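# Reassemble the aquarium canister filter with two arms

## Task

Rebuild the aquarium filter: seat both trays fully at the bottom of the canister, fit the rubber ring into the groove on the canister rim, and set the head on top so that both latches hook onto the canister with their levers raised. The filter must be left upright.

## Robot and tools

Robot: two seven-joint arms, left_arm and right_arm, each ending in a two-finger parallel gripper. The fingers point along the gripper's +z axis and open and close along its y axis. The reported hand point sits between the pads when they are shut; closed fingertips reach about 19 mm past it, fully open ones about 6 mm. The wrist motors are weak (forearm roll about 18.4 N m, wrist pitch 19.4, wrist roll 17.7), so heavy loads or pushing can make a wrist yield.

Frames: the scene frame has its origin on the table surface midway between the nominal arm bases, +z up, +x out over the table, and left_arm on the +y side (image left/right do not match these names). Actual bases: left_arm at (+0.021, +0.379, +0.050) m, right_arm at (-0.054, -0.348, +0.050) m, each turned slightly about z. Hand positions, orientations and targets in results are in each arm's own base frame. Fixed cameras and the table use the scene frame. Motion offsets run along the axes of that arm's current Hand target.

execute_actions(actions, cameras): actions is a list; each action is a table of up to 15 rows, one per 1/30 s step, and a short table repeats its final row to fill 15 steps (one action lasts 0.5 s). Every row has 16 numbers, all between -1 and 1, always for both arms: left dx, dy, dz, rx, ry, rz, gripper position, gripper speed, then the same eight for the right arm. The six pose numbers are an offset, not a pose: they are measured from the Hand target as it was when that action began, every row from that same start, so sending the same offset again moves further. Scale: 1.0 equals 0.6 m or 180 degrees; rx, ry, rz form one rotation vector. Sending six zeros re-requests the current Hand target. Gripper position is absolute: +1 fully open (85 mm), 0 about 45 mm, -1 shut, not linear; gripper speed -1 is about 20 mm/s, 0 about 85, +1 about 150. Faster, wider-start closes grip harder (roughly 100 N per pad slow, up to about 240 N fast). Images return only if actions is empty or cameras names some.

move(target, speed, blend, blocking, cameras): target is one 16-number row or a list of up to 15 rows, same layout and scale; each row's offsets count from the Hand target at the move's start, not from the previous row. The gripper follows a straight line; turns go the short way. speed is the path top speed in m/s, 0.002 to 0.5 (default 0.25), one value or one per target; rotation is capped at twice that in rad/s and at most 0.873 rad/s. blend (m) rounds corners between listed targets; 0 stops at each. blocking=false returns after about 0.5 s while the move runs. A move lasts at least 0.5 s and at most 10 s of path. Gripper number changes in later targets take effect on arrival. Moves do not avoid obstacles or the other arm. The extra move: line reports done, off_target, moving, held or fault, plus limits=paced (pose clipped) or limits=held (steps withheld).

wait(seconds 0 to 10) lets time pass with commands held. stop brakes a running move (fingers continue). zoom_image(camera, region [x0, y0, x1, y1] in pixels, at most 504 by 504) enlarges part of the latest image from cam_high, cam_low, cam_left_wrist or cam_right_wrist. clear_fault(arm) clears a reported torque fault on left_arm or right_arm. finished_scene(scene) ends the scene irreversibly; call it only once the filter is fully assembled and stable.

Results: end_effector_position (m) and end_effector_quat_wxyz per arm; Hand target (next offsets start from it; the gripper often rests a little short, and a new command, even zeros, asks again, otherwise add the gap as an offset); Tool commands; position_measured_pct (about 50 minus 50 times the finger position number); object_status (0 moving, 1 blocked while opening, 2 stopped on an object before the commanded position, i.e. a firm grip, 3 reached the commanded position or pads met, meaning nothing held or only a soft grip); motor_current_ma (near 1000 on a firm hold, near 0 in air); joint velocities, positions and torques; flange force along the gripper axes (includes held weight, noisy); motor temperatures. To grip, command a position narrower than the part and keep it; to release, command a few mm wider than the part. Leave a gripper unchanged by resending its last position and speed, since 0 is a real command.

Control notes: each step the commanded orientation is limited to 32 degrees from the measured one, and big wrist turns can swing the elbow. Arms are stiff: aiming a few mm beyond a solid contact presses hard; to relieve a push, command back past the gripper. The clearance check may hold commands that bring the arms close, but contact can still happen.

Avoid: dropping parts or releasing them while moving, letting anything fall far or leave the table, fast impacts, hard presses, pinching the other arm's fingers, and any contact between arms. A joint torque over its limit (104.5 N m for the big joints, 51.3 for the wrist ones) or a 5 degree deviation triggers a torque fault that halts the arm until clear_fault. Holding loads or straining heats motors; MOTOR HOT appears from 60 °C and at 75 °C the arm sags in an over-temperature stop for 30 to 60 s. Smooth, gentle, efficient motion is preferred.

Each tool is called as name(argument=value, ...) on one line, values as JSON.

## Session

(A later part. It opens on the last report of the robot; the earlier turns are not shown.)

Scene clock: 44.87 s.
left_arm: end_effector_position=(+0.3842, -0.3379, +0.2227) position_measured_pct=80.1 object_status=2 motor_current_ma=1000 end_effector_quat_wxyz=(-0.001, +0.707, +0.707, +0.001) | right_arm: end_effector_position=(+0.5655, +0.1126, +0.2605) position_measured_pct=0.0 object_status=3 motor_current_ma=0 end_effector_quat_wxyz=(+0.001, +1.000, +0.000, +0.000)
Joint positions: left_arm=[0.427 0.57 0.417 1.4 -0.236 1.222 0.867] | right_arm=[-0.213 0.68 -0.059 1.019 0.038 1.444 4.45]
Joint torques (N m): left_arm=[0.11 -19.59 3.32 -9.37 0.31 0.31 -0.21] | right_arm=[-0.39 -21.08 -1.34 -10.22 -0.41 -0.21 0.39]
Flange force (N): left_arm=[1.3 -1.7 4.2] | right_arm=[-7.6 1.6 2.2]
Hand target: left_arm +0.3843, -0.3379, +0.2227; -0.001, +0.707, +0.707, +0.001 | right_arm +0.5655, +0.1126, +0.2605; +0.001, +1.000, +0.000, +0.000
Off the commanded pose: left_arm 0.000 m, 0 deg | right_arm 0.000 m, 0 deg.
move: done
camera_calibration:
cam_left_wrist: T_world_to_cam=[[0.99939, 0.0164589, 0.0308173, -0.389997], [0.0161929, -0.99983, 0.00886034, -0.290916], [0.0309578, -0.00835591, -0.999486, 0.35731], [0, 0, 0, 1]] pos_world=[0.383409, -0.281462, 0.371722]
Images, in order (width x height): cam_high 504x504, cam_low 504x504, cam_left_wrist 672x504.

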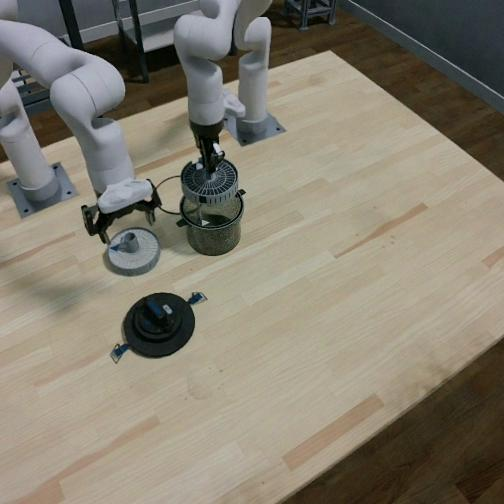

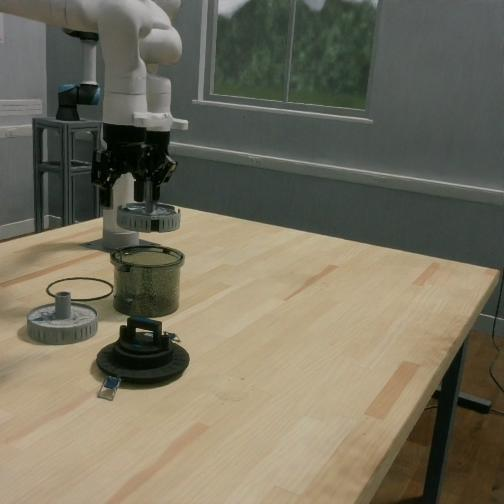

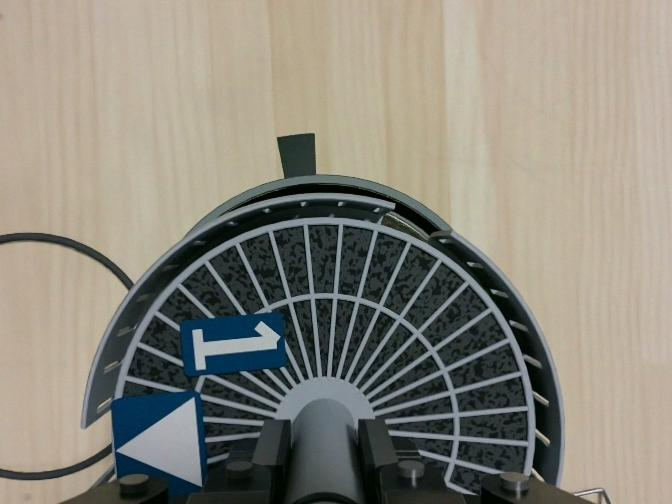

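move(target=[0.0125,-0.001,0.065,0,0,0,-0.78,-1,0,0,0,0,0,0,1,1], speed=0.1, cameras=["cam_left_wrist","cam_low","cam_high"])

zoom_image(camera="cam_low", region=[90, 190, 210, 330])

zoom_image(camera="cam_high", region=[160, 120, 270, 260])

zoom_image(camera="cam_left_wrist", region=[130, 100, 530, 400])

Scene clock: 50.47 s.
left_arm: end_effector_position=(+0.3837, -0.3303, +0.1838) position_measured_pct=80.1 object_status=2 motor_current_ma=1000 end_effector_quat_wxyz=(-0.001, +0.707, +0.707, +0.001) | right_arm: end_effector_position=(+0.5655, +0.1126, +0.2605) position_measured_pct=0.0 object_status=3 motor_current_ma=0 end_effector_quat_wxyz=(+0.001, +1.000, +0.000, +0.000)
Joint positions: left_arm=[0.418 0.597 0.404 1.489 -0.251 1.108 0.873] | right_arm=[-0.213 0.68 -0.059 1.019 0.038 1.444 4.45]
Joint torques (N m): left_arm=[0.06 -19.85 3.4 -9.4 0.28 0.03 -0.18] | right_arm=[-0.39 -21.09 -1.33 -10.24 -0.39 -0.19 0.41]
Flange force (N): left_arm=[1.8 -2.4 4.4] | right_arm=[-7.8 1.6 2.3]
Hand target: left_arm +0.3837, -0.3303, +0.1837; -0.001, +0.707, +0.707, +0.001 | right_arm +0.5655, +0.1126, +0.2605; +0.001, +1.000, +0.000, +0.000
Off the commanded pose: left_arm 0.000 m, 0 deg | right_arm 0.000 m, 0 deg.
move: done
camera_calibration:
cam_left_wrist: T_world_to_cam=[[0.99939, 0.0164558, 0.0308189, -0.388324], [0.0161929, -0.999831, 0.00876034, -0.28303], [0.0309579, -0.00825594, -0.999487, 0.318539], [0, 0, 0, 1]] pos_world=[0.382809, -0.273962, 0.332822]
Images, in order (width x height): cam_high 504x504, cam_low 504x504, cam_left_wrist 672x504.

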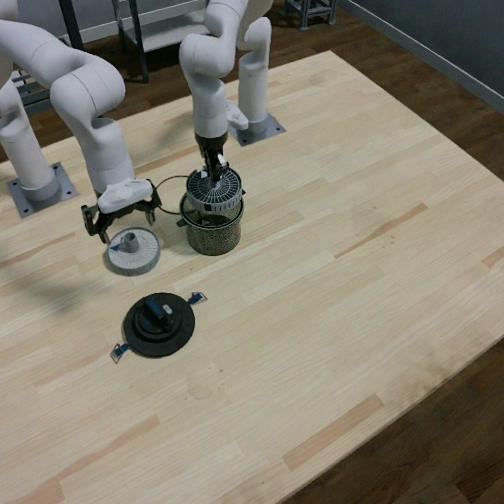

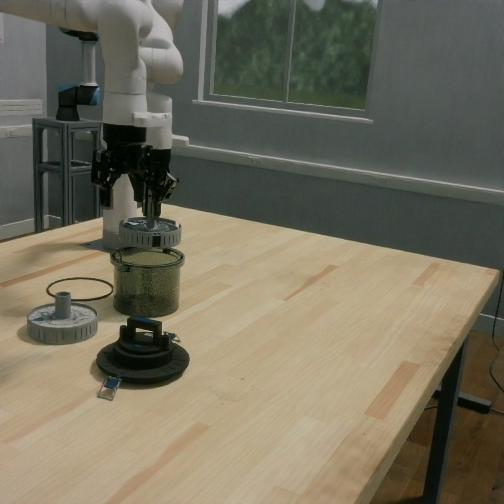

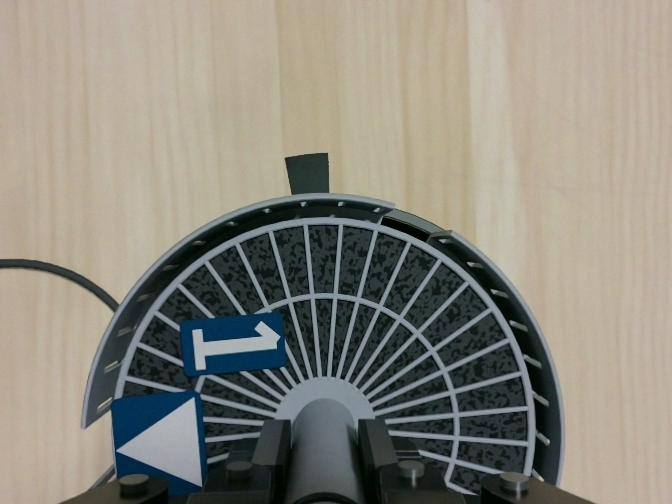

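Scaled by 3.600.

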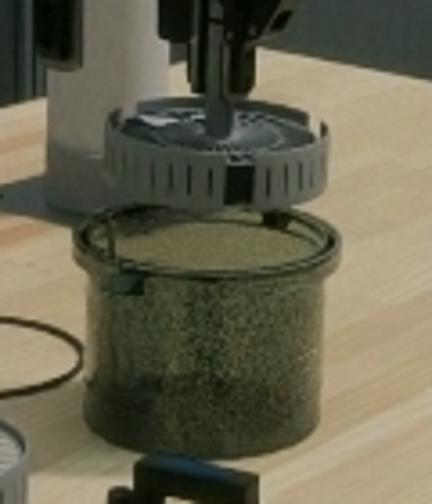

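Scaled by 3.600.

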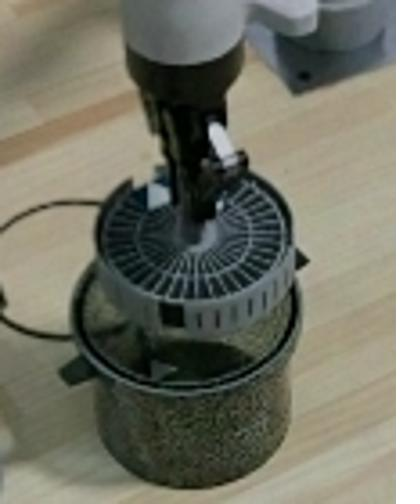

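Scaled by 1.260.

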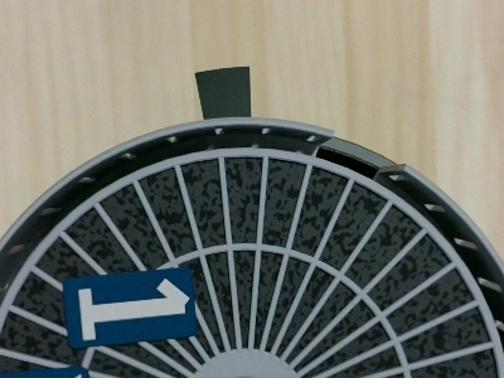

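move(target=[-0.0103,0.002,0.0447,0,0,0,-0.78,-1,0,0,0,0,0,0,1,1], speed=0.1, cameras=["cam_left_wrist","cam_low","cam_high"])

zoom_image(camera="cam_low", region=[90, 190, 210, 330])

zoom_image(camera="cam_high", region=[160, 120, 270, 260])

zoom_image(camera="cam_left_wrist", region=[60, 100, 580, 480])

Scene clock: 55.53 s.
left_arm: end_effector_position=(+0.3849, -0.3364, +0.1569) position_measured_pct=80.1 object_status=2 motor_current_ma=1000 end_effector_quat_wxyz=(-0.001, +0.707, +0.707, +0.001) | right_arm: end_effector_position=(+0.5655, +0.1126, +0.2605) position_measured_pct=0.0 object_status=3 motor_current_ma=0 end_effector_quat_wxyz=(+0.001, +1.000, +0.000, +0.000)
Joint positions: left_arm=[0.435 0.638 0.392 1.51 -0.268 1.048 0.893] | right_arm=[-0.213 0.68 -0.059 1.019 0.038 1.444 4.45]
Joint torques (N m): left_arm=[0.17 -20.17 3.47 -8.44 0.26 0.09 -0.2] | right_arm=[-0.41 -21.12 -1.33 -10.24 -0.39 -0.22 0.4]
Flange force (N): left_arm=[0.7 -0.9 3.3] | right_arm=[-7.6 1.6 2.2]
Hand target: left_arm +0.3849, -0.3364, +0.1569; -0.001, +0.707, +0.707, +0.001 | right_arm +0.5655, +0.1126, +0.2605; +0.001, +1.000, +0.000, +0.000
Off the commanded pose: left_arm 0.000 m, 0 deg | right_arm 0.000 m, 0 deg.
move: done
camera_calibration:
cam_left_wrist: T_world_to_cam=[[0.99939, 0.0164558, 0.0308189, -0.388594], [0.0161929, -0.999831, 0.00876034, -0.288913], [0.0309579, -0.00825594, -0.999487, 0.291565], [0, 0, 0, 1]] pos_world=[0.384009, -0.280062, 0.305922]
Images, in order (width x height): cam_high 504x504, cam_low 504x504, cam_left_wrist 672x504.

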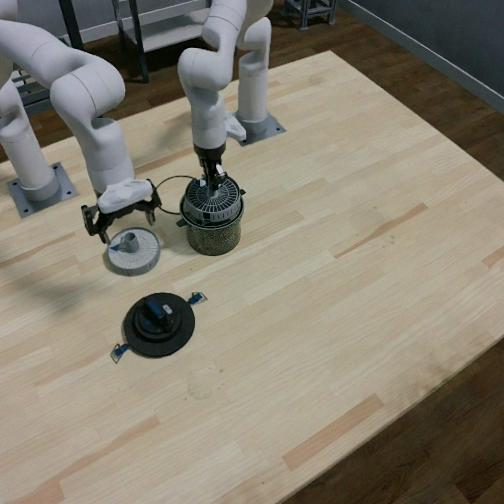

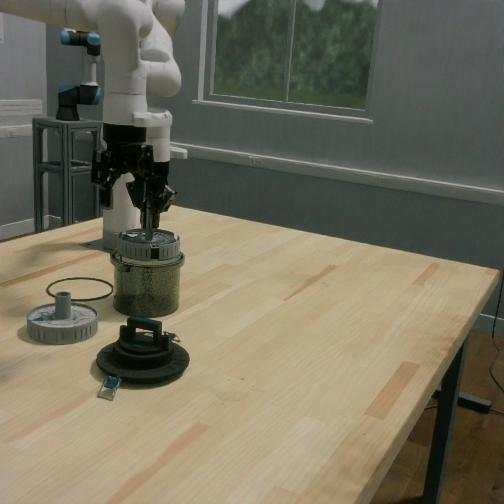

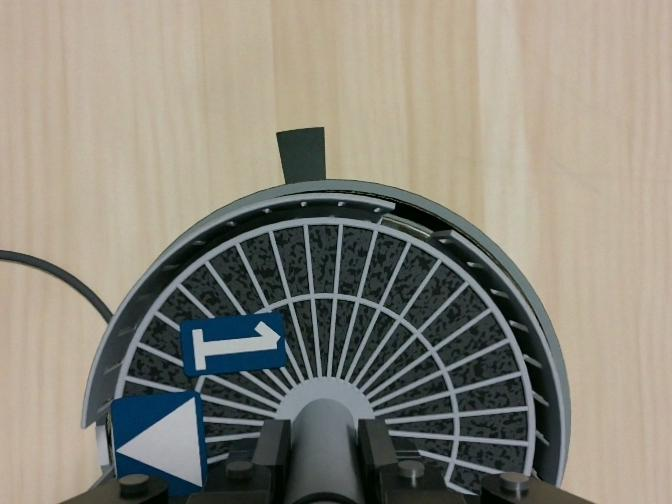

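Scaled by 3.600.

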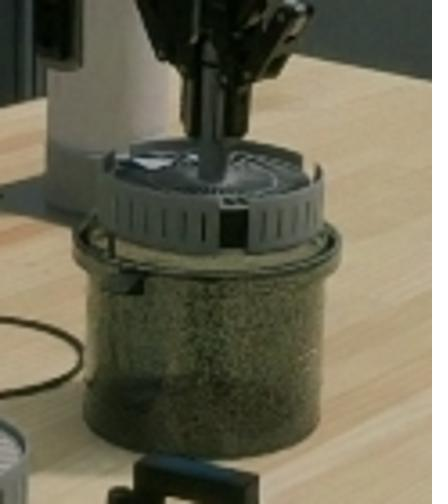

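Scaled by 3.600.

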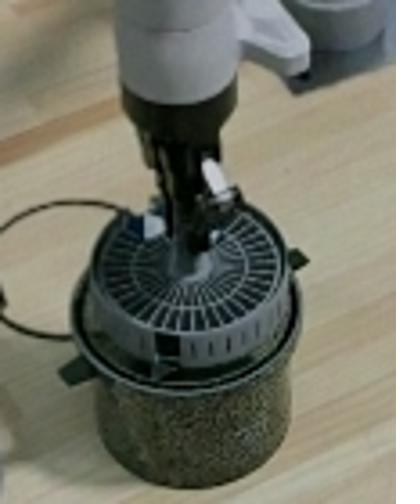

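Region (60, 100, 580, 480) is 520x380 pixels. A region can be at most 504 by 504 pixels.

zoom_image(camera="cam_left_wrist", region=[70, 110, 320, 360])

zoom_image(camera="cam_left_wrist", region=[340, 170, 590, 420])

zoom_image(camera="cam_left_wrist", region=[60, 380, 180, 500])

Scaled by 2.016.

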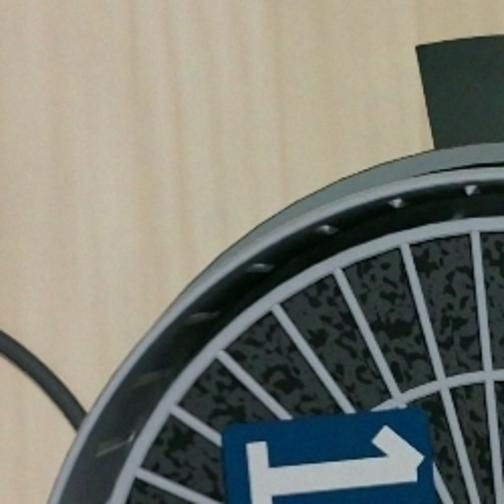

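Scaled by 2.016.

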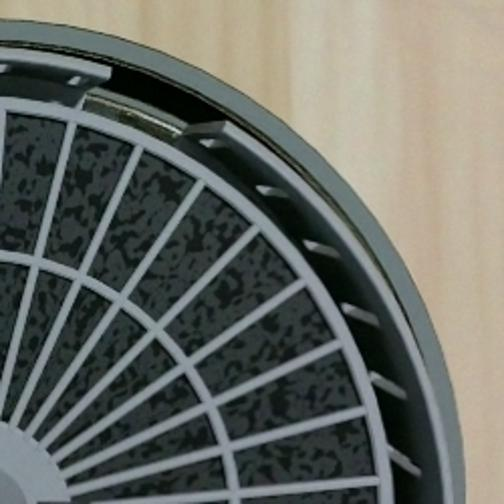

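Scaled by 4.200.

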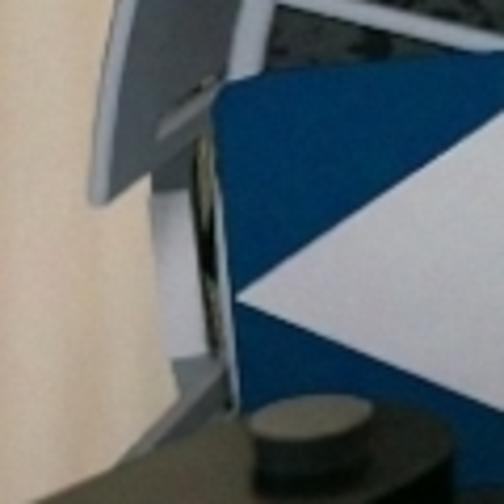

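zoom_image(camera="cam_low", region=[105, 220, 195, 290])

zoom_image(camera="cam_high", region=[175, 170, 250, 245])

Scaled by 5.600.

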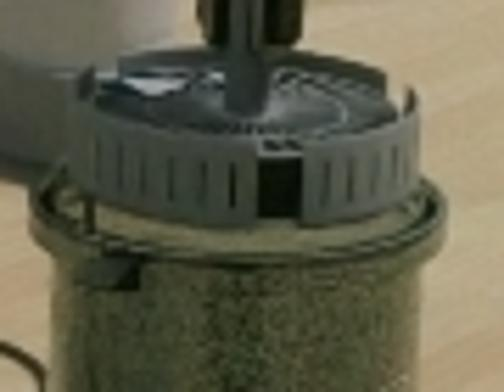

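Scaled by 6.720.

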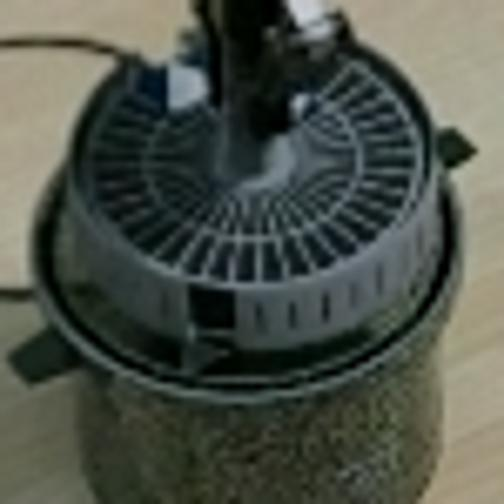

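move(target=[-0.0092,0.0037,0.003,0,0,0,-0.78,-1,0,0,0,0,0,0,1,1], speed=0.1, cameras=["cam_left_wrist","cam_low","cam_high"])

zoom_image(camera="cam_low", region=[105, 220, 195, 290])

zoom_image(camera="cam_high", region=[175, 170, 250, 245])

zoom_image(camera="cam_left_wrist", region=[70, 110, 320, 360])

zoom_image(camera="cam_left_wrist", region=[340, 170, 590, 420])

zoom_image(camera="cam_left_wrist", region=[60, 380, 180, 500])

Scene clock: 60.93 s.
left_arm: end_effector_position=(+0.3871, -0.3419, +0.1551) position_measured_pct=80.1 object_status=2 motor_current_ma=1000 end_effector_quat_wxyz=(-0.001, +0.707, +0.707, +0.001) | right_arm: end_effector_position=(+0.5655, +0.1126, +0.2605) position_measured_pct=0.0 object_status=3 motor_current_ma=0 end_effector_quat_wxyz=(+0.001, +1.000, +0.000, +0.000)
Joint positions: left_arm=[0.444 0.651 0.39 1.492 -0.271 1.053 0.898] | right_arm=[-0.213 0.68 -0.059 1.019 0.038 1.444 4.45]
Joint torques (N m): left_arm=[0.12 -20.45 3.57 -8.04 0.25 0.12 -0.22] | right_arm=[-0.41 -21.08 -1.35 -10.19 -0.39 -0.18 0.4]
Flange force (N): left_arm=[-0.5 0.2 2.9] | right_arm=[-7.6 1.6 2.2]
Hand target: left_arm +0.3871, -0.3420, +0.1551; -0.001, +0.707, +0.707, +0.001 | right_arm +0.5655, +0.1126, +0.2605; +0.001, +1.000, +0.000, +0.000
Off the commanded pose: left_arm 0.000 m, 0 deg | right_arm 0.000 m, 0 deg.
move: done
camera_calibration:
cam_left_wrist: T_world_to_cam=[[0.99939, 0.0164558, 0.0308189, -0.390648], [0.0161929, -0.999831, 0.00876034, -0.294332], [0.0309579, -0.00825594, -0.999487, 0.289653], [0, 0, 0, 1]] pos_world=[0.386209, -0.285462, 0.304122]
Images, in order (width x height): cam_high 504x504, cam_low 504x504, cam_left_wrist 672x504.

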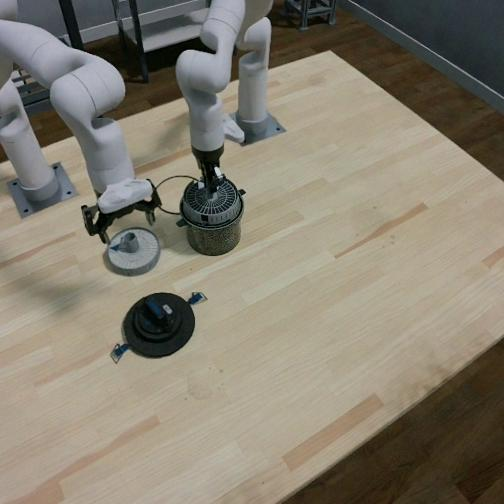

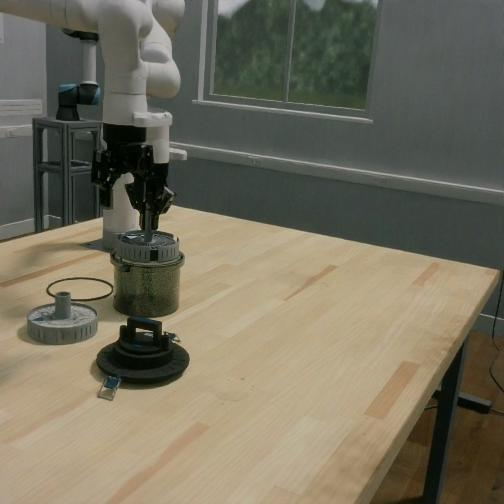

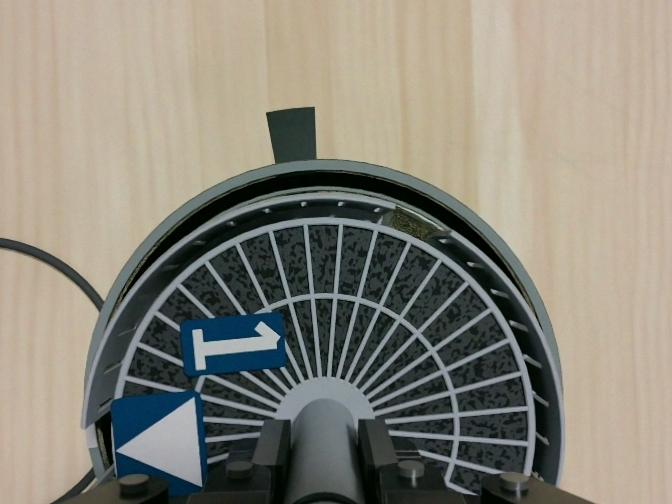

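Scaled by 5.600.

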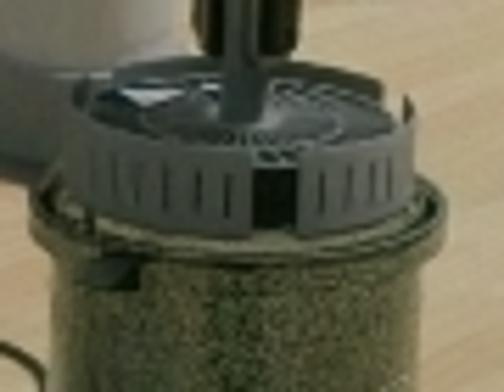

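Scaled by 6.720.

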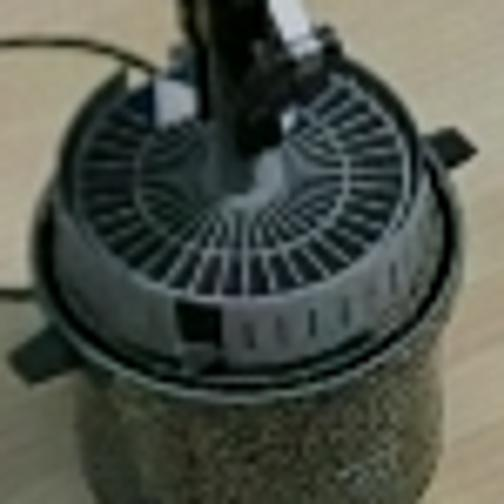

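Scaled by 2.016.

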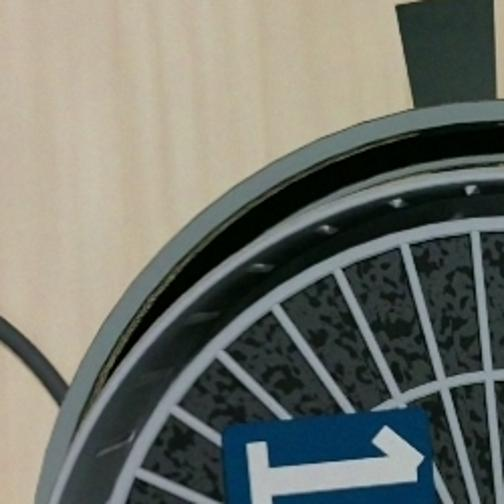

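Scaled by 2.016.

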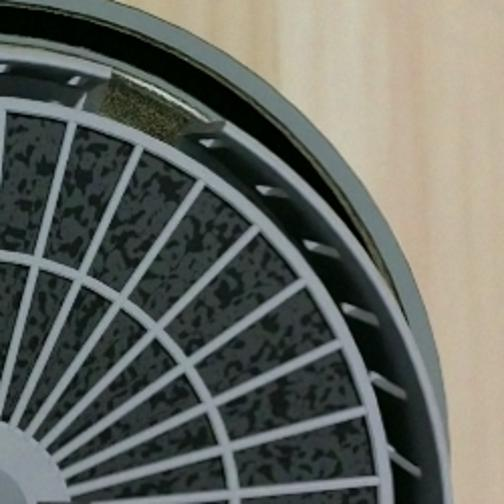

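Scaled by 4.200.

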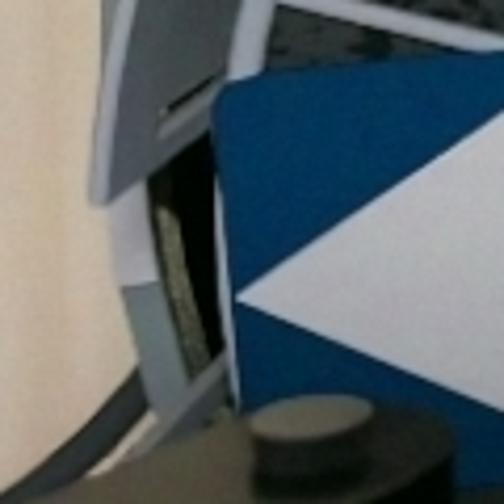

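move(target=[[0.002,-0.0005,0,0,0,0,-0.78,-1,0,0,0,0,0,0,1,1],[0.002,-0.0005,0.03,0,0,0,-0.78,-1,0,0,0,0,0,0,1,1]], speed=0.03, cameras=["cam_left_wrist","cam_low","cam_high"])

zoom_image(camera="cam_low", region=[105, 220, 195, 290])

zoom_image(camera="cam_high", region=[175, 170, 250, 245])

Scene clock: 63.90 s.
left_arm: end_effector_position=(+0.3868, -0.3407, +0.1371) position_measured_pct=80.1 object_status=2 motor_current_ma=1000 end_effector_quat_wxyz=(-0.001, +0.707, +0.707, +0.001) | right_arm: end_effector_position=(+0.5655, +0.1126, +0.2605) position_measured_pct=0.0 object_status=3 motor_current_ma=0 end_effector_quat_wxyz=(+0.001, +1.000, +0.000, +0.000)
Joint positions: left_arm=[0.446 0.672 0.382 1.519 -0.28 1.006 0.905] | right_arm=[-0.213 0.68 -0.059 1.019 0.038 1.444 4.45]
Joint torques (N m): left_arm=[0.03 -20.51 3.4 -8.38 0.35 0.07 -0.28] | right_arm=[-0.43 -21.08 -1.33 -10.23 -0.38 -0.21 0.41]
Flange force (N): left_arm=[0.9 -1.7 3.5] | right_arm=[-7.7 1.6 2.2]
Hand target: left_arm +0.3868, -0.3407, +0.1371; -0.001, +0.707, +0.707, +0.001 | right_arm +0.5655, +0.1126, +0.2605; +0.001, +1.000, +0.000, +0.000
Off the commanded pose: left_arm 0.000 m, 0 deg | right_arm 0.000 m, 0 deg.
move: done
camera_calibration:
cam_left_wrist: T_world_to_cam=[[0.99939, 0.0164558, 0.0308189, -0.389911], [0.0161929, -0.999831, 0.00876034, -0.293071], [0.0309579, -0.00825594, -0.999487, 0.271678], [0, 0, 0, 1]] pos_world=[0.386009, -0.284362, 0.286122]
Images, in order (width x height): cam_high 504x504, cam_low 504x504, cam_left_wrist 672x504.

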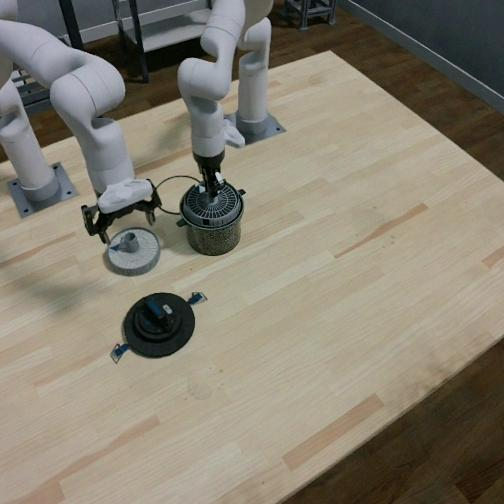

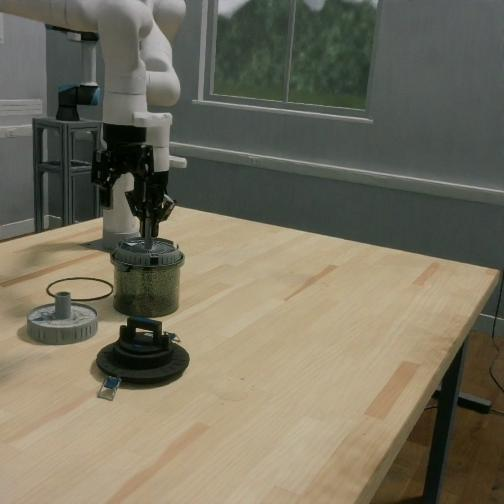

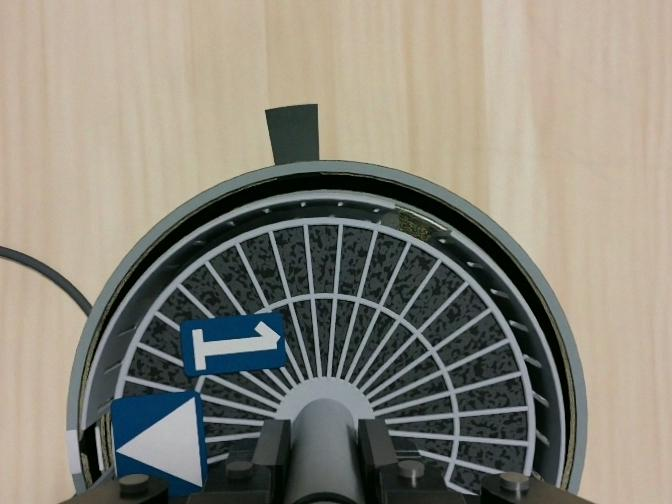

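Scaled by 5.600.

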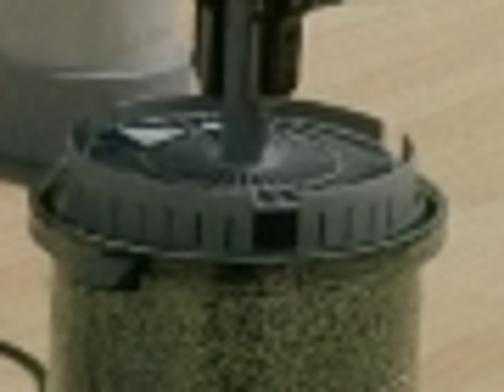

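Scaled by 6.720.

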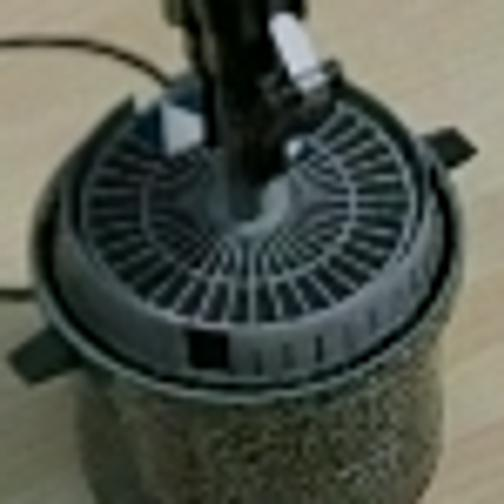

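move(target=[0,0,0.05,0,0,0,-0.78,-1,0,0,0,0,0,0,1,1], speed=0.03, cameras=["cam_left_wrist","cam_low","cam_high"])

zoom_image(camera="cam_high", region=[175, 170, 250, 245])

zoom_image(camera="cam_low", region=[105, 220, 195, 320])

Scene clock: 65.70 s.
left_arm: end_effector_position=(+0.3868, -0.3407, +0.1071) position_measured_pct=80.1 object_status=2 motor_current_ma=1000 end_effector_quat_wxyz=(-0.001, +0.707, +0.707, +0.001) | right_arm: end_effector_position=(+0.5655, +0.1126, +0.2605) position_measured_pct=0.0 object_status=3 motor_current_ma=0 end_effector_quat_wxyz=(+0.001, +1.000, +0.000, +0.000)
Joint positions: left_arm=[0.455 0.713 0.366 1.552 -0.298 0.933 0.92] | right_arm=[-0.213 0.68 -0.059 1.019 0.038 1.444 4.45]
Joint torques (N m): left_arm=[0.03 -21.05 3.53 -7.83 0.19 0.35 -0.16] | right_arm=[-0.42 -21.11 -1.29 -10.24 -0.36 -0.21 0.38]
Flange force (N): left_arm=[0.9 -1.4 4.3] | right_arm=[-7.6 1.6 2.2]
Hand target: left_arm +0.3868, -0.3407, +0.1071; -0.001, +0.707, +0.707, +0.001 | right_arm +0.5655, +0.1126, +0.2605; +0.001, +1.000, +0.000, +0.000
Off the commanded pose: left_arm 0.000 m, 0 deg | right_arm 0.000 m, 0 deg.
move: done
camera_calibration:
cam_left_wrist: T_world_to_cam=[[0.99939, 0.0164558, 0.0308189, -0.388989], [0.0161929, -0.999831, 0.00876034, -0.292708], [0.0309579, -0.00825594, -0.999487, 0.241694], [0, 0, 0, 1]] pos_world=[0.386009, -0.284262, 0.256122]
Images, in order (width x height): cam_high 504x504, cam_low 504x504, cam_left_wrist 672x504.

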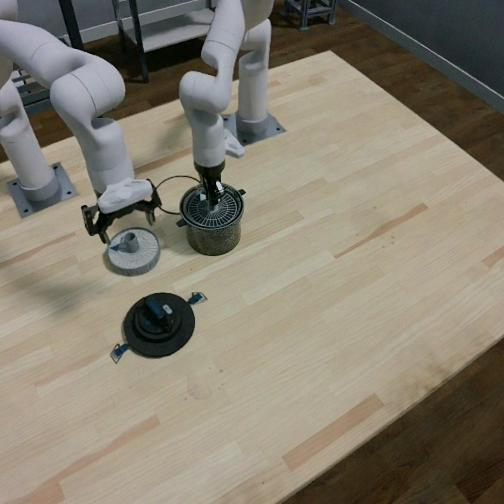

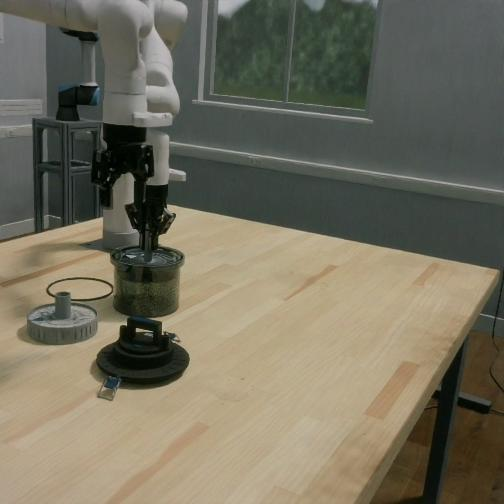

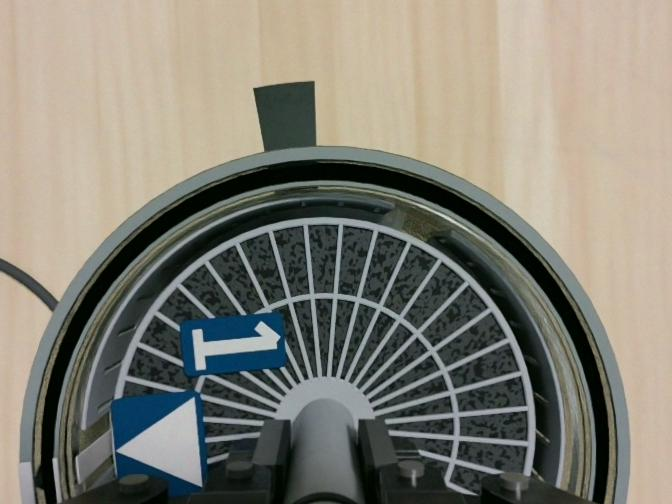

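Scaled by 6.720.

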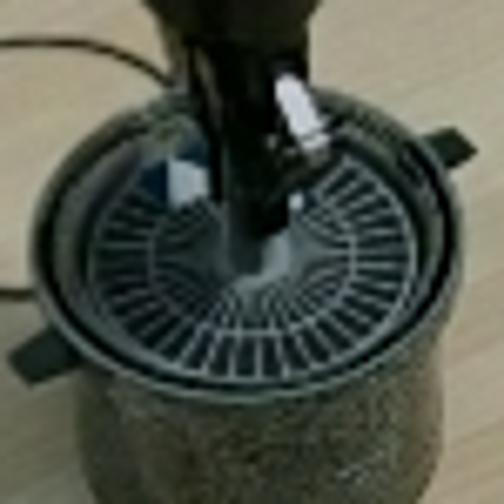

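Scaled by 5.040.

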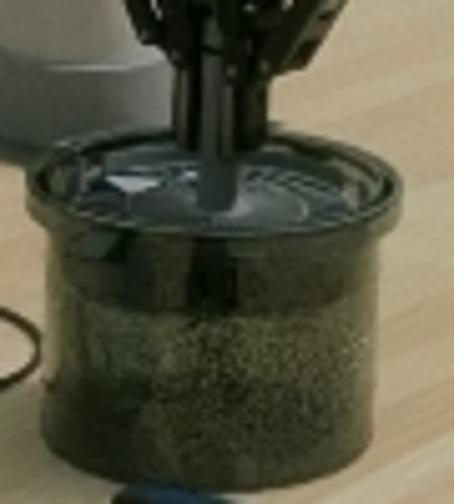

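move(target=[0,0,0.06,0,0,0,-0.78,-1,0,0,0,0,0,0,1,1], speed=0.03, cameras=["cam_left_wrist"])

zoom_image(camera="cam_left_wrist", region=[0, 100, 200, 500])

zoom_image(camera="cam_left_wrist", region=[300, 120, 640, 460])

Scene clock: 67.90 s.
left_arm: end_effector_position=(+0.3868, -0.3406, +0.0711) position_measured_pct=80.1 object_status=2 motor_current_ma=1000 end_effector_quat_wxyz=(-0.001, +0.707, +0.707, +0.001) | right_arm: end_effector_position=(+0.5655, +0.1126, +0.2605) position_measured_pct=0.0 object_status=3 motor_current_ma=0 end_effector_quat_wxyz=(+0.001, +1.000, +0.000, +0.000)
Joint positions: left_arm=[0.467 0.767 0.345 1.583 -0.321 0.848 0.938] | right_arm=[-0.213 0.68 -0.059 1.019 0.038 1.444 4.45]
Joint torques (N m): left_arm=[0.08 -21.23 3.46 -7.33 0.22 0.1 -0.25] | right_arm=[-0.39 -21.1 -1.3 -10.24 -0.4 -0.19 0.39]
Flange force (N): left_arm=[1.0 -1.7 3.3] | right_arm=[-7.7 1.6 2.3]
Hand target: left_arm +0.3868, -0.3406, +0.0711; -0.001, +0.707, +0.707, +0.001 | right_arm +0.5655, +0.1126, +0.2605; +0.001, +1.000, +0.000, +0.000
Off the commanded pose: left_arm 0.000 m, 0 deg | right_arm 0.000 m, 0 deg.
move: done
camera_calibration:
cam_left_wrist: T_world_to_cam=[[0.99939, 0.0164558, 0.0308189, -0.387881], [0.0161929, -0.999831, 0.00876034, -0.292293], [0.0309579, -0.00825594, -0.999487, 0.205713], [0, 0, 0, 1]] pos_world=[0.386009, -0.284162, 0.220122]
Images, in order (width x height): cam_left_wrist 672x504.

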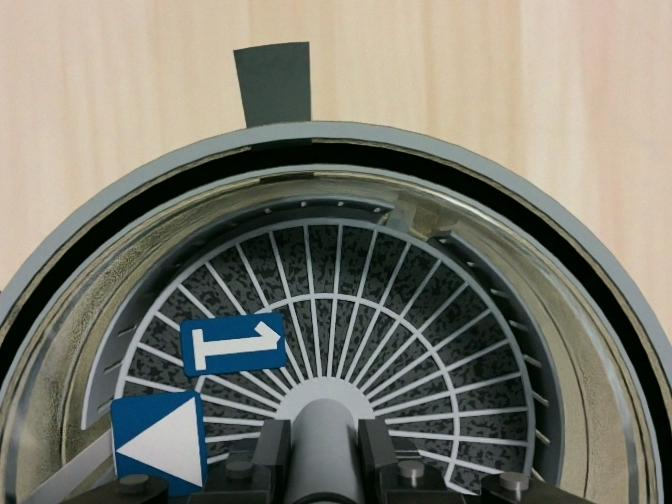

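Scaled by 1.260.

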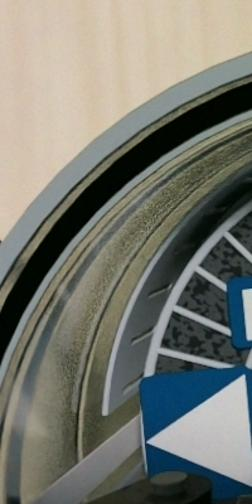

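Scaled by 1.482.

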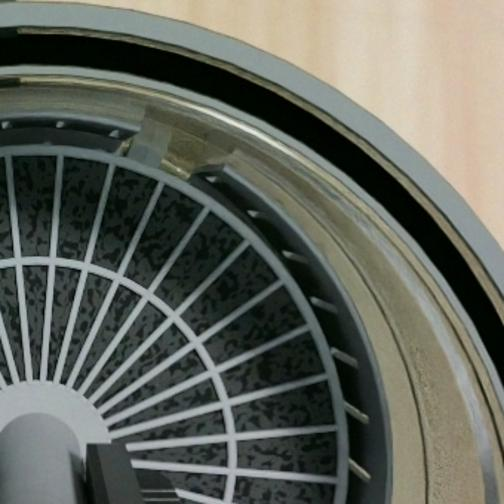

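move(target=[0,0,0.04,0,0,0,-0.78,-1,0,0,0,0,0,0,1,1], speed=0.03, cameras=["cam_left_wrist"])

zoom_image(camera="cam_left_wrist", region=[300, 120, 640, 460])

Scene clock: 69.73 s.
left_arm: end_effector_position=(+0.3868, -0.3405, +0.0471) position_measured_pct=80.1 object_status=2 motor_current_ma=1000 end_effector_quat_wxyz=(-0.001, +0.707, +0.707, +0.001) | right_arm: end_effector_position=(+0.5655, +0.1126, +0.2605) position_measured_pct=0.0 object_status=3 motor_current_ma=0 end_effector_quat_wxyz=(+0.001, +1.000, +0.000, +0.000)
Joint positions: left_arm=[0.477 0.806 0.329 1.599 -0.336 0.794 0.95] | right_arm=[-0.213 0.68 -0.059 1.019 0.038 1.444 4.45]
Joint torques (N m): left_arm=[-0.11 -21.54 3.43 -7.03 0.16 0.11 -0.16] | right_arm=[-0.38 -21.08 -1.34 -10.21 -0.39 -0.2 0.41]
Flange force (N): left_arm=[0.9 -2.0 3.4] | right_arm=[-7.6 1.5 2.2]
Hand target: left_arm +0.3868, -0.3405, +0.0471; -0.001, +0.707, +0.707, +0.001 | right_arm +0.5655, +0.1126, +0.2605; +0.001, +1.000, +0.000, +0.000
Off the commanded pose: left_arm 0.000 m, 0 deg | right_arm 0.000 m, 0 deg.
move: done
camera_calibration:
cam_left_wrist: T_world_to_cam=[[0.99939, 0.0164558, 0.0308189, -0.387141], [0.0161929, -0.999831, 0.00876034, -0.292083], [0.0309579, -0.00825594, -0.999487, 0.181726], [0, 0, 0, 1]] pos_world=[0.386009, -0.284162, 0.196122]
Images, in order (width x height): cam_left_wrist 672x504.

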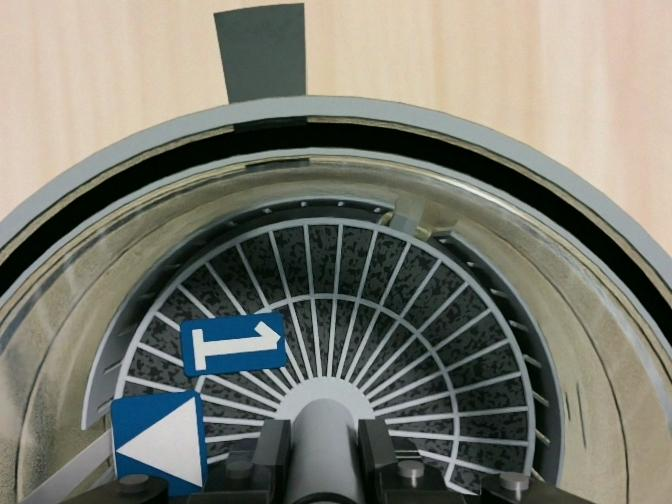

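Scaled by 1.482.

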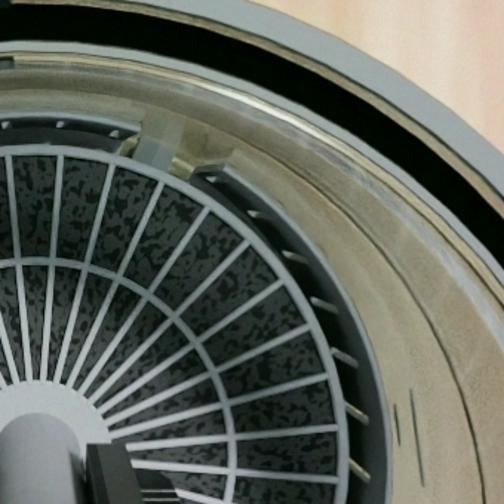

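move(target=[0,0,0.018,0,0,0,-0.78,-1,0,0,0,0,0,0,1,1], speed=0.02)

move(target=[0,0,0.006,0,0,0,-0.78,-1,0,0,0,0,0,0,1,1], speed=0.01)

Scene clock: 71.77 s.
left_arm: end_effector_position=(+0.3868, -0.3405, +0.0363) position_measured_pct=80.1 object_status=2 motor_current_ma=1000 end_effector_quat_wxyz=(-0.001, +0.707, +0.707, +0.001) | right_arm: end_effector_position=(+0.5655, +0.1126, +0.2605) position_measured_pct=0.0 object_status=3 motor_current_ma=0 end_effector_quat_wxyz=(+0.001, +1.000, +0.000, +0.000)
Joint positions: left_arm=[0.481 0.824 0.322 1.604 -0.342 0.771 0.955] | right_arm=[-0.213 0.68 -0.059 1.019 0.038 1.444 4.45]
Joint torques (N m): left_arm=[-0.02 -22.16 3.53 -6.65 0.21 -0.09 -0.24] | right_arm=[-0.38 -21.08 -1.28 -10.19 -0.4 -0.2 0.39]
Flange force (N): left_arm=[-0.3 -0.5 3.8] | right_arm=[-7.5 1.5 2.1]
Hand target: left_arm +0.3868, -0.3405, +0.0363; -0.001, +0.707, +0.707, +0.001 | right_arm +0.5655, +0.1126, +0.2605; +0.001, +1.000, +0.000, +0.000
Off the commanded pose: left_arm 0.000 m, 0 deg | right_arm 0.000 m, 0 deg.
move: done

Scene clock: 72.47 s.
left_arm: end_effector_position=(+0.3868, -0.3405, +0.0327) position_measured_pct=80.1 object_status=2 motor_current_ma=1000 end_effector_quat_wxyz=(-0.001, +0.707, +0.707, +0.001) | right_arm: end_effector_position=(+0.5655, +0.1126, +0.2605) position_measured_pct=0.0 object_status=3 motor_current_ma=0 end_effector_quat_wxyz=(+0.001, +1.000, +0.000, +0.000)
Joint positions: left_arm=[0.482 0.83 0.319 1.606 -0.345 0.763 0.957] | right_arm=[-0.213 0.68 -0.059 1.019 0.038 1.444 4.45]
Joint torques (N m): left_arm=[-0.1 -21.79 3.43 -6.65 0.27 0.18 -0.07] | right_arm=[-0.39 -21.08 -1.31 -10.22 -0.4 -0.23 0.4]
Flange force (N): left_arm=[0.7 -1.5 3.6] | right_arm=[-7.6 1.6 2.1]
Hand target: left_arm +0.3868, -0.3405, +0.0327; -0.001, +0.707, +0.707, +0.001 | right_arm +0.5655, +0.1126, +0.2605; +0.001, +1.000, +0.000, +0.000
Off the commanded pose: left_arm 0.000 m, 0 deg | right_arm 0.000 m, 0 deg.
move: done

move(target=[0,0,0.003,0,0,0,-0.78,-1,0,0,0,0,0,0,1,1], speed=0.01)

move(target=[0,0,0.003,0,0,0,-0.78,-1,0,0,0,0,0,0,1,1], speed=0.01)

Scene clock: 73.60 s.
left_arm: end_effector_position=(+0.3868, -0.3405, +0.0309) position_measured_pct=80.1 object_status=2 motor_current_ma=1000 end_effector_quat_wxyz=(-0.001, +0.707, +0.707, +0.001) | right_arm: end_effector_position=(+0.5655, +0.1126, +0.2605) position_measured_pct=0.0 object_status=3 motor_current_ma=0 end_effector_quat_wxyz=(+0.001, +1.000, +0.000, +0.000)
Joint positions: left_arm=[0.483 0.833 0.318 1.606 -0.346 0.759 0.958] | right_arm=[-0.213 0.68 -0.059 1.019 0.038 1.444 4.45]
Joint torques (N m): left_arm=[-0.54 -19.07 2.65 -5.94 0.13 0.07 -0.2] | right_arm=[-0.39 -21.11 -1.31 -10.23 -0.4 -0.2 0.39]
Flange force (N): left_arm=[0.8 -3.2 -2.0] | right_arm=[-7.6 1.6 2.2]
Hand target: left_arm +0.3868, -0.3405, +0.0309; -0.001, +0.707, +0.707, +0.001 | right_arm +0.5655, +0.1126, +0.2605; +0.001, +1.000, +0.000, +0.000
Off the commanded pose: left_arm 0.000 m, 0 deg | right_arm 0.000 m, 0 deg.
move: done

Scene clock: 74.30 s.
left_arm: end_effector_position=(+0.3868, -0.3405, +0.0292) position_measured_pct=80.1 object_status=2 motor_current_ma=1000 end_effector_quat_wxyz=(-0.001, +0.707, +0.707, +0.001) | right_arm: end_effector_position=(+0.5655, +0.1126, +0.2605) position_measured_pct=0.0 object_status=3 motor_current_ma=0 end_effector_quat_wxyz=(+0.001, +1.000, +0.000, +0.000)
Joint positions: left_arm=[0.484 0.836 0.317 1.607 -0.347 0.755 0.959] | right_arm=[-0.213 0.68 -0.059 1.019 0.038 1.444 4.45]
Joint torques (N m): left_arm=[-1.74 -4.31 -0.41 -2.99 -0.11 -1.26 -0.22] | right_arm=[-0.42 -21.1 -1.37 -10.23 -0.38 -0.23 0.39]
Flange force (N): left_arm=[4.5 -10.9 -33.2] | right_arm=[-7.6 1.6 2.1]
Hand target: left_arm +0.3868, -0.3405, +0.0291; -0.001, +0.707, +0.707, +0.001 | right_arm +0.5655, +0.1126, +0.2605; +0.001, +1.000, +0.000, +0.000
Off the commanded pose: left_arm 0.000 m, 0 deg | right_arm 0.000 m, 0 deg.
move: done

move(target=[0,0,-0.0027,0,0,0,-0.78,-1,0,0,0,0,0,0,1,1], speed=0.01, cameras=["cam_left_wrist","cam_low"])

zoom_image(camera="cam_low", region=[105, 230, 195, 320])

Scene clock: 75.50 s.
left_arm: end_effector_position=(+0.3868, -0.3405, +0.0306) position_measured_pct=80.1 object_status=2 motor_current_ma=1000 end_effector_quat_wxyz=(-0.001, +0.707, +0.707, +0.001) | right_arm: end_effector_position=(+0.5655, +0.1126, +0.2605) position_measured_pct=0.0 object_status=3 motor_current_ma=0 end_effector_quat_wxyz=(+0.001, +1.000, +0.000, +0.000)
Joint positions: left_arm=[0.483 0.834 0.318 1.607 -0.346 0.758 0.958] | right_arm=[-0.213 0.68 -0.059 1.019 0.038 1.444 4.45]
Joint torques (N m): left_arm=[-0.7 -16.72 2.28 -5.19 0.1 0.15 -0.24] | right_arm=[-0.4 -21.11 -1.34 -10.22 -0.39 -0.21 0.4]
Flange force (N): left_arm=[1.1 -4.1 -6.3] | right_arm=[-7.6 1.6 2.2]
Hand target: left_arm +0.3868, -0.3405, +0.0307; -0.001, +0.707, +0.707, +0.001 | right_arm +0.5655, +0.1126, +0.2605; +0.001, +1.000, +0.000, +0.000
Off the commanded pose: left_arm 0.000 m, 0 deg | right_arm 0.000 m, 0 deg.
move: done
camera_calibration:
cam_left_wrist: T_world_to_cam=[[0.999396, 0.0164501, 0.0306208, -0.386603], [0.016192, -0.999831, 0.00865709, -0.29182], [0.030758, -0.00815605, -0.999494, 0.165342], [0, 0, 0, 1]] pos_world=[0.386009, -0.284063, 0.179622]
Images, in order (width x height): cam_low 504x504, cam_left_wrist 672x504.

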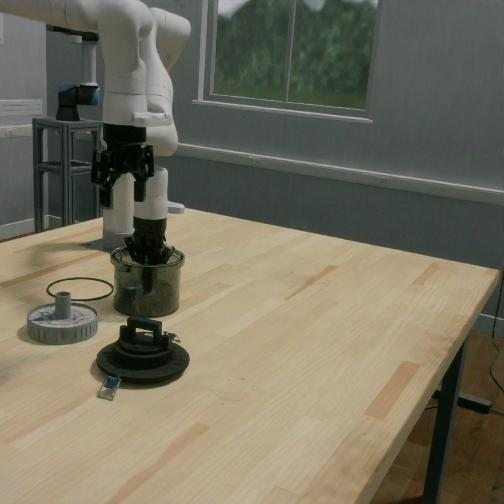

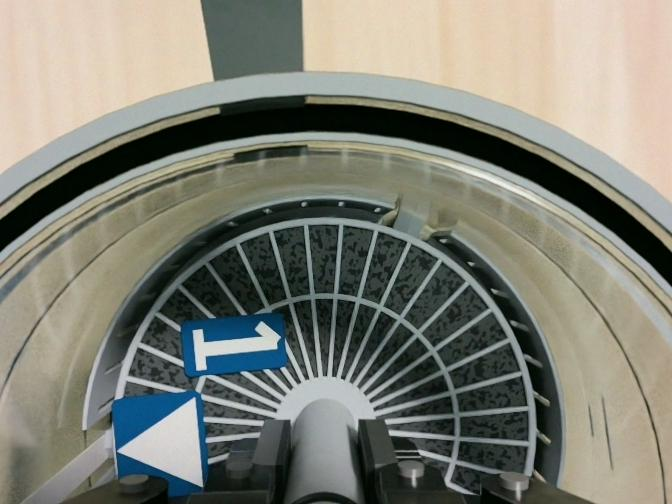

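Scaled by 5.600.

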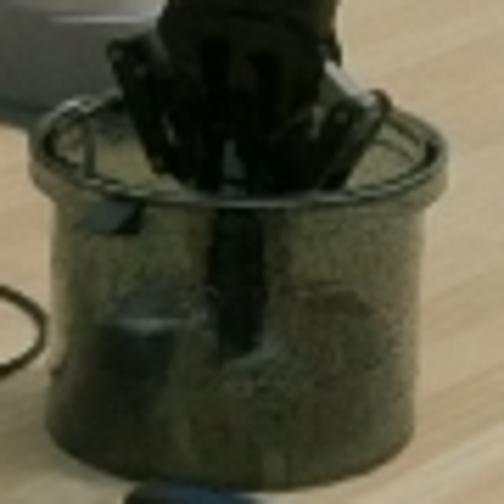

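move(target=[0,0,0,0,0,0,-0.45,-0.8,0,0,0,0,0,0,1,1], cameras=["cam_left_wrist"])

Scene clock: 76.57 s.
left_arm: end_effector_position=(+0.3868, -0.3405, +0.0307) position_measured_pct=72.7 object_status=0 motor_current_ma=0 end_effector_quat_wxyz=(-0.001, +0.707, +0.707, +0.001) | right_arm: end_effector_position=(+0.5655, +0.1126, +0.2605) position_measured_pct=0.0 object_status=3 motor_current_ma=0 end_effector_quat_wxyz=(+0.001, +1.000, +0.000, +0.000)
Joint positions: left_arm=[0.483 0.834 0.318 1.607 -0.346 0.758 0.958] | right_arm=[-0.213 0.68 -0.059 1.019 0.038 1.444 4.45]
Joint torques (N m): left_arm=[-0.01 -21.29 3.4 -6.56 0.22 0.1 -0.2] | right_arm=[-0.41 -21.08 -1.31 -10.23 -0.38 -0.22 0.39]
Flange force (N): left_arm=[1.0 -1.9 2.5] | right_arm=[-7.7 1.6 2.2]
Hand target: left_arm +0.3868, -0.3405, +0.0307; -0.001, +0.707, +0.707, +0.001 | right_arm +0.5655, +0.1126, +0.2605; +0.001, +1.000, +0.000, +0.000
Off the commanded pose: left_arm 0.000 m, 0 deg | right_arm 0.000 m, 0 deg.
move: done
camera_calibration:
cam_left_wrist: T_world_to_cam=[[0.99939, 0.0164558, 0.0308189, -0.386637], [0.0161929, -0.999831, 0.00876034, -0.291839], [0.0309579, -0.00825594, -0.999487, 0.165335], [0, 0, 0, 1]] pos_world=[0.386009, -0.284062, 0.179722]
Images, in order (width x height): cam_left_wrist 672x504.

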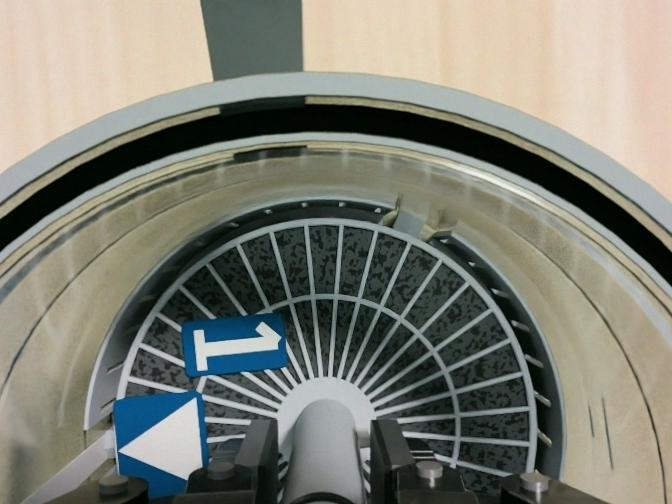

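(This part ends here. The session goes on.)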